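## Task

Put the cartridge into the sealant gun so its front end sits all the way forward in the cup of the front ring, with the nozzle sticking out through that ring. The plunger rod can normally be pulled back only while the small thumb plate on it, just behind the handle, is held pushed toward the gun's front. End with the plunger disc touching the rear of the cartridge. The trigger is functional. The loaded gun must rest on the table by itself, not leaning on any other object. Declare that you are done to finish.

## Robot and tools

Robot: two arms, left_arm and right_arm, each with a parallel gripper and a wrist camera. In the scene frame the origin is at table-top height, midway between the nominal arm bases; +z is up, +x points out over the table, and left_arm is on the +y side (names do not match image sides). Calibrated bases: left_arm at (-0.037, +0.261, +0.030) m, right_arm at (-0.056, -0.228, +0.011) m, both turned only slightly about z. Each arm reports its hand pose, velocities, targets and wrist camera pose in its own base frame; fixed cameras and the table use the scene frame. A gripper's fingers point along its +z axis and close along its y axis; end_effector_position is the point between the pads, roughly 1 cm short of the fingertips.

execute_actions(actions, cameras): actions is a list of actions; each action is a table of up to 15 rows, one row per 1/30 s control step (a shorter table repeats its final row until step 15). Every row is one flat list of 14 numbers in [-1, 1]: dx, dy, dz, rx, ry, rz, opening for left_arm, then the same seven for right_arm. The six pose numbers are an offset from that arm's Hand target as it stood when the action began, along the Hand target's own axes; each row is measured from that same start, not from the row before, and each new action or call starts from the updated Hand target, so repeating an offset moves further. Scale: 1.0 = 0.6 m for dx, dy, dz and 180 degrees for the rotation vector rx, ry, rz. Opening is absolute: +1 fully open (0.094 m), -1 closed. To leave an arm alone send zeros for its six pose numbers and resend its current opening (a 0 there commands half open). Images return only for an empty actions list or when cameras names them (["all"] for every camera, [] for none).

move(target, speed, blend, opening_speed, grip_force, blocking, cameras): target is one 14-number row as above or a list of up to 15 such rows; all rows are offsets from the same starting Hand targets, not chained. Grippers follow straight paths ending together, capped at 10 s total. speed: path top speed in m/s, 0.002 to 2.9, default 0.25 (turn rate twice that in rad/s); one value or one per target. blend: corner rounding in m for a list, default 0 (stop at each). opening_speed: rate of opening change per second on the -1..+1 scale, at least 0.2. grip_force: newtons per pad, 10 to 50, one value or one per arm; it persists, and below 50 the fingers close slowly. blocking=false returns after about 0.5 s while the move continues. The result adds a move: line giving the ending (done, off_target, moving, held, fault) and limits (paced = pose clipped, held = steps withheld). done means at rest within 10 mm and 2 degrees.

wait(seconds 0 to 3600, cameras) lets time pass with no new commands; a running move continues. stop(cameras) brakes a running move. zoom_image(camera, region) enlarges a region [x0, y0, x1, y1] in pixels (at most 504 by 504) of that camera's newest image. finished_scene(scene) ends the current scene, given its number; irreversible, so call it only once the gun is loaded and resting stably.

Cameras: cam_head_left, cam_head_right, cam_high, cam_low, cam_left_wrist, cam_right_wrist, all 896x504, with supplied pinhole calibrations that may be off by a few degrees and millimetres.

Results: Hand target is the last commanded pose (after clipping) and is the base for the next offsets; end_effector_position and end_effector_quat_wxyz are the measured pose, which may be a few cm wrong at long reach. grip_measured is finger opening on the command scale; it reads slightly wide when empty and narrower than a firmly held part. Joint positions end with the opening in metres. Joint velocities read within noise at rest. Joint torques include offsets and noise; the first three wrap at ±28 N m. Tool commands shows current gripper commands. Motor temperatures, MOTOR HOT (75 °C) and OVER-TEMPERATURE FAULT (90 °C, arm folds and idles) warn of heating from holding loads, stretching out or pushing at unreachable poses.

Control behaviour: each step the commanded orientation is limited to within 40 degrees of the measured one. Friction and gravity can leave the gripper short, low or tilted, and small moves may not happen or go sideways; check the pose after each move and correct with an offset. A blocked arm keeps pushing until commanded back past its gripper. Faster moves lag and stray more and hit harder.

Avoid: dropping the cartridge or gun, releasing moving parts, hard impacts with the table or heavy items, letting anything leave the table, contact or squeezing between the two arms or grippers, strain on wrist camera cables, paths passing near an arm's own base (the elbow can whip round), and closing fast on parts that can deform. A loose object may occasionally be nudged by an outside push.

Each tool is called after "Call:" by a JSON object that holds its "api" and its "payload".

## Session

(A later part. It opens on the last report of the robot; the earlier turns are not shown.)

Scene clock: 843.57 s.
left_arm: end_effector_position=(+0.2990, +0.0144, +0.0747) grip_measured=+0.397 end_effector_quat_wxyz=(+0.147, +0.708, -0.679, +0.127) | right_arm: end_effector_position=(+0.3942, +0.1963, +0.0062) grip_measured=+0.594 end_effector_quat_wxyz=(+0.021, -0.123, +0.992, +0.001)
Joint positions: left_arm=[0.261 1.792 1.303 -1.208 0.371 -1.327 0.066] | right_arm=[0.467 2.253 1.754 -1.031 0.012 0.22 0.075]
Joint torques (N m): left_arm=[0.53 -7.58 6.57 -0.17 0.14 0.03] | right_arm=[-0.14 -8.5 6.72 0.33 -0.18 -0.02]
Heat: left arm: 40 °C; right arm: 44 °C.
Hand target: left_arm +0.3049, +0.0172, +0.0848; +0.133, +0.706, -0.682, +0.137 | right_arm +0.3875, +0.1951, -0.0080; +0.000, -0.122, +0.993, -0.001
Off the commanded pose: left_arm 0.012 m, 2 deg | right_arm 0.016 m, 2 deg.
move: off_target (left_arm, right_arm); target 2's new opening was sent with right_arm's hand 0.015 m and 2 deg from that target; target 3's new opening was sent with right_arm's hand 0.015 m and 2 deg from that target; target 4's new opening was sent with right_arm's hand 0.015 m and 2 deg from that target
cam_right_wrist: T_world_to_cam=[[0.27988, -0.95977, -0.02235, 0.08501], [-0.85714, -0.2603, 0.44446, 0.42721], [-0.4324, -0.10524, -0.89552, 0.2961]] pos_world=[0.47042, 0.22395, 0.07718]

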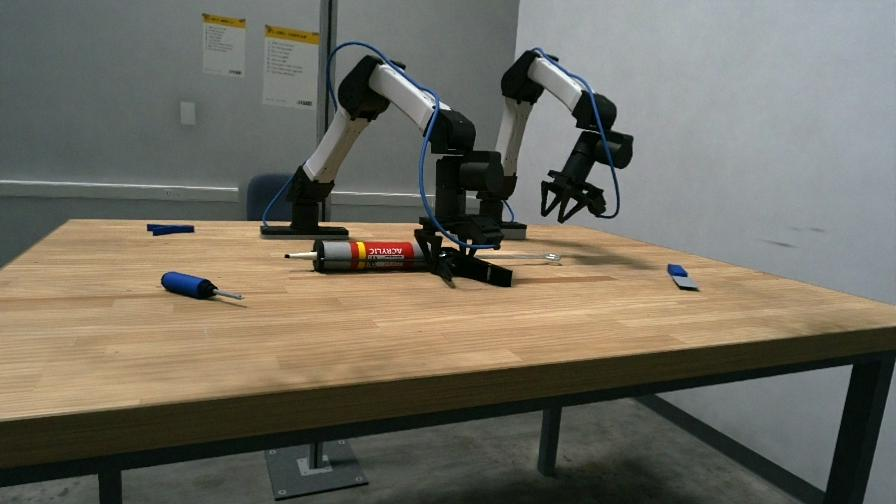

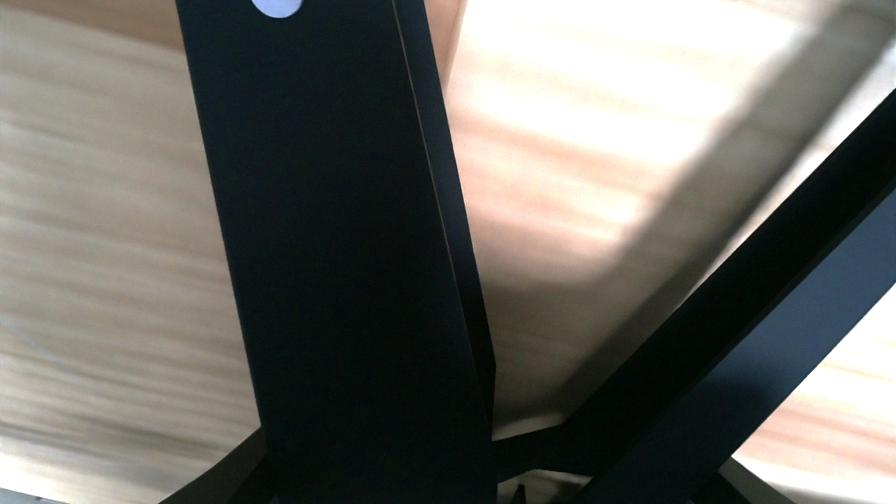

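Call:
{"api": "move", "payload": {"target": [[0,0,0,0,0,0,0.4, 0,0,0,0,0,0,1.0],[0,0,-0.05,0,0,0,0.4, 0,0,-0.2,0,0,0,1.0]], "speed": 0.15, "cameras": ["cam_right_wrist","cam_low","cam_head_left"]}}

Call:
{"api": "zoom_image", "payload": {"camera": "cam_right_wrist", "region": [360, 250, 620, 410]}}

Call:
{"api": "zoom_image", "payload": {"camera": "cam_low", "region": [280, 212, 460, 312]}}

Scene clock: 848.87 s.
left_arm: end_effector_position=(+0.2999, +0.0251, +0.1012) grip_measured=+0.397 end_effector_quat_wxyz=(+0.149, +0.708, -0.679, +0.129) | right_arm: end_effector_position=(+0.3870, +0.1929, +0.1027) grip_measured=+0.997 end_effector_quat_wxyz=(-0.006, -0.123, +0.992, -0.008)
Joint positions: left_arm=[0.295 1.792 1.408 -1.328 0.371 -1.291 0.066] | right_arm=[0.467 2.253 2.141 -1.476 0.011 0.22 0.094]
Joint torques (N m): left_arm=[0.57 -7.79 6.87 -0.22 0.12 0.03] | right_arm=[-0.09 -11.45 9.72 0.14 -0.17 -0.03]
Heat: left arm: 40 °C; right arm: 44 °C.
Hand target: left_arm +0.3046, +0.0285, +0.1126; +0.133, +0.706, -0.682, +0.137 | right_arm +0.3874, +0.1952, +0.1120; +0.000, -0.122, +0.993, -0.001
Off the commanded pose: left_arm 0.013 m, 2 deg | right_arm 0.010 m, 1 deg.
move: off_target (left_arm)
cam_right_wrist: T_world_to_cam=[[0.27898, -0.96021, -0.01285, 0.08529], [-0.83257, -0.24852, 0.49504, 0.36012], [-0.47854, -0.12741, -0.86877, 0.39853]] pos_world=[0.46675, 0.22217, 0.16905]
Images, in order (width x height): cam_head_left 896x504, cam_low 896x504, cam_right_wrist 896x504.

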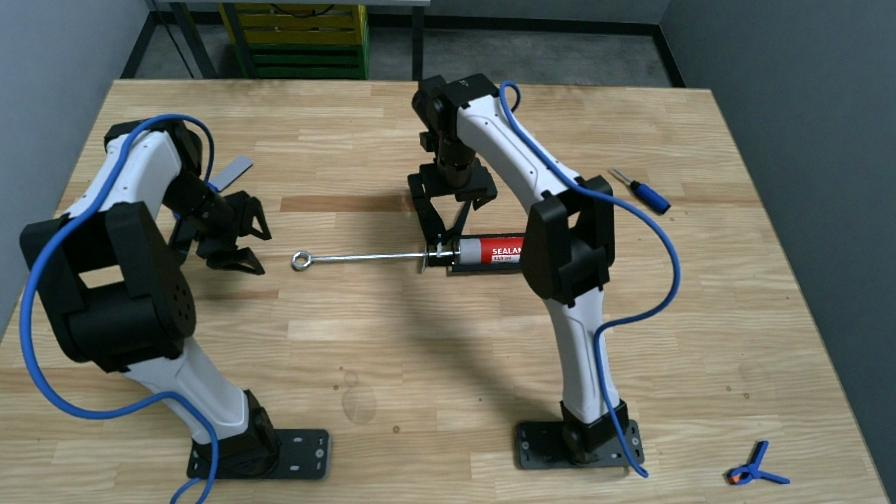

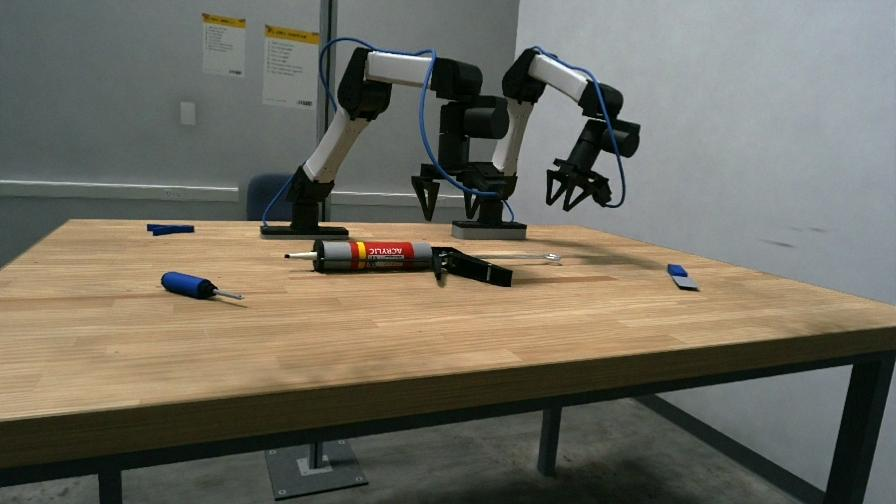

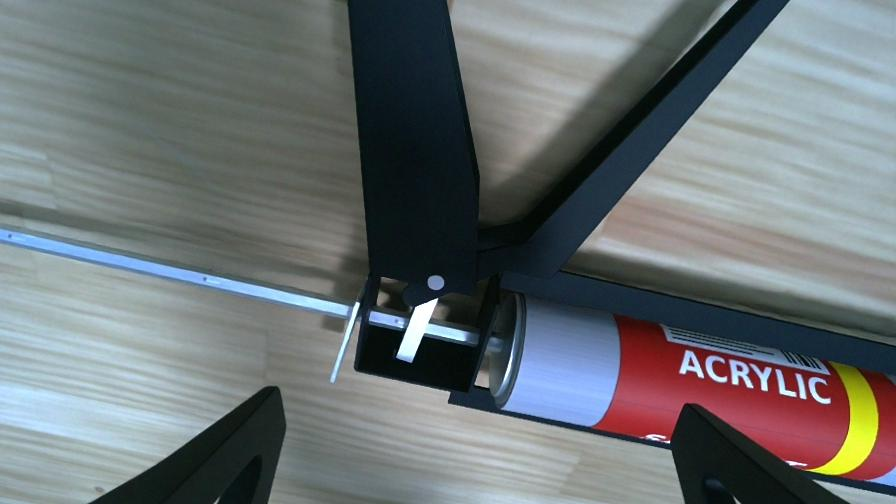

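Scaled by 1.938.

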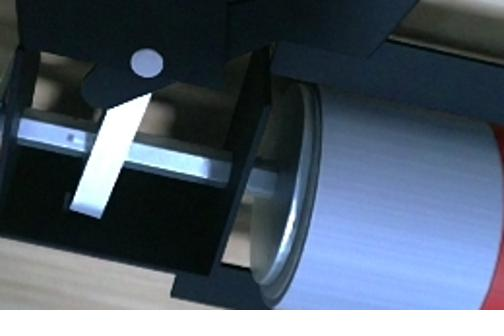

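Scaled by 2.800.

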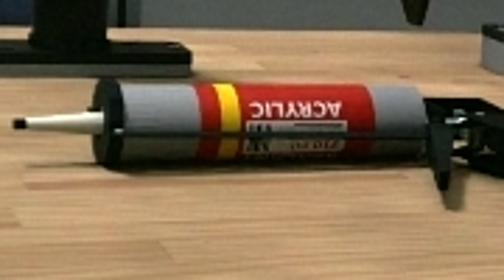

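Call:
{"api": "finished_scene", "payload": {"scene": 2}}

The scene is finished: the task was done.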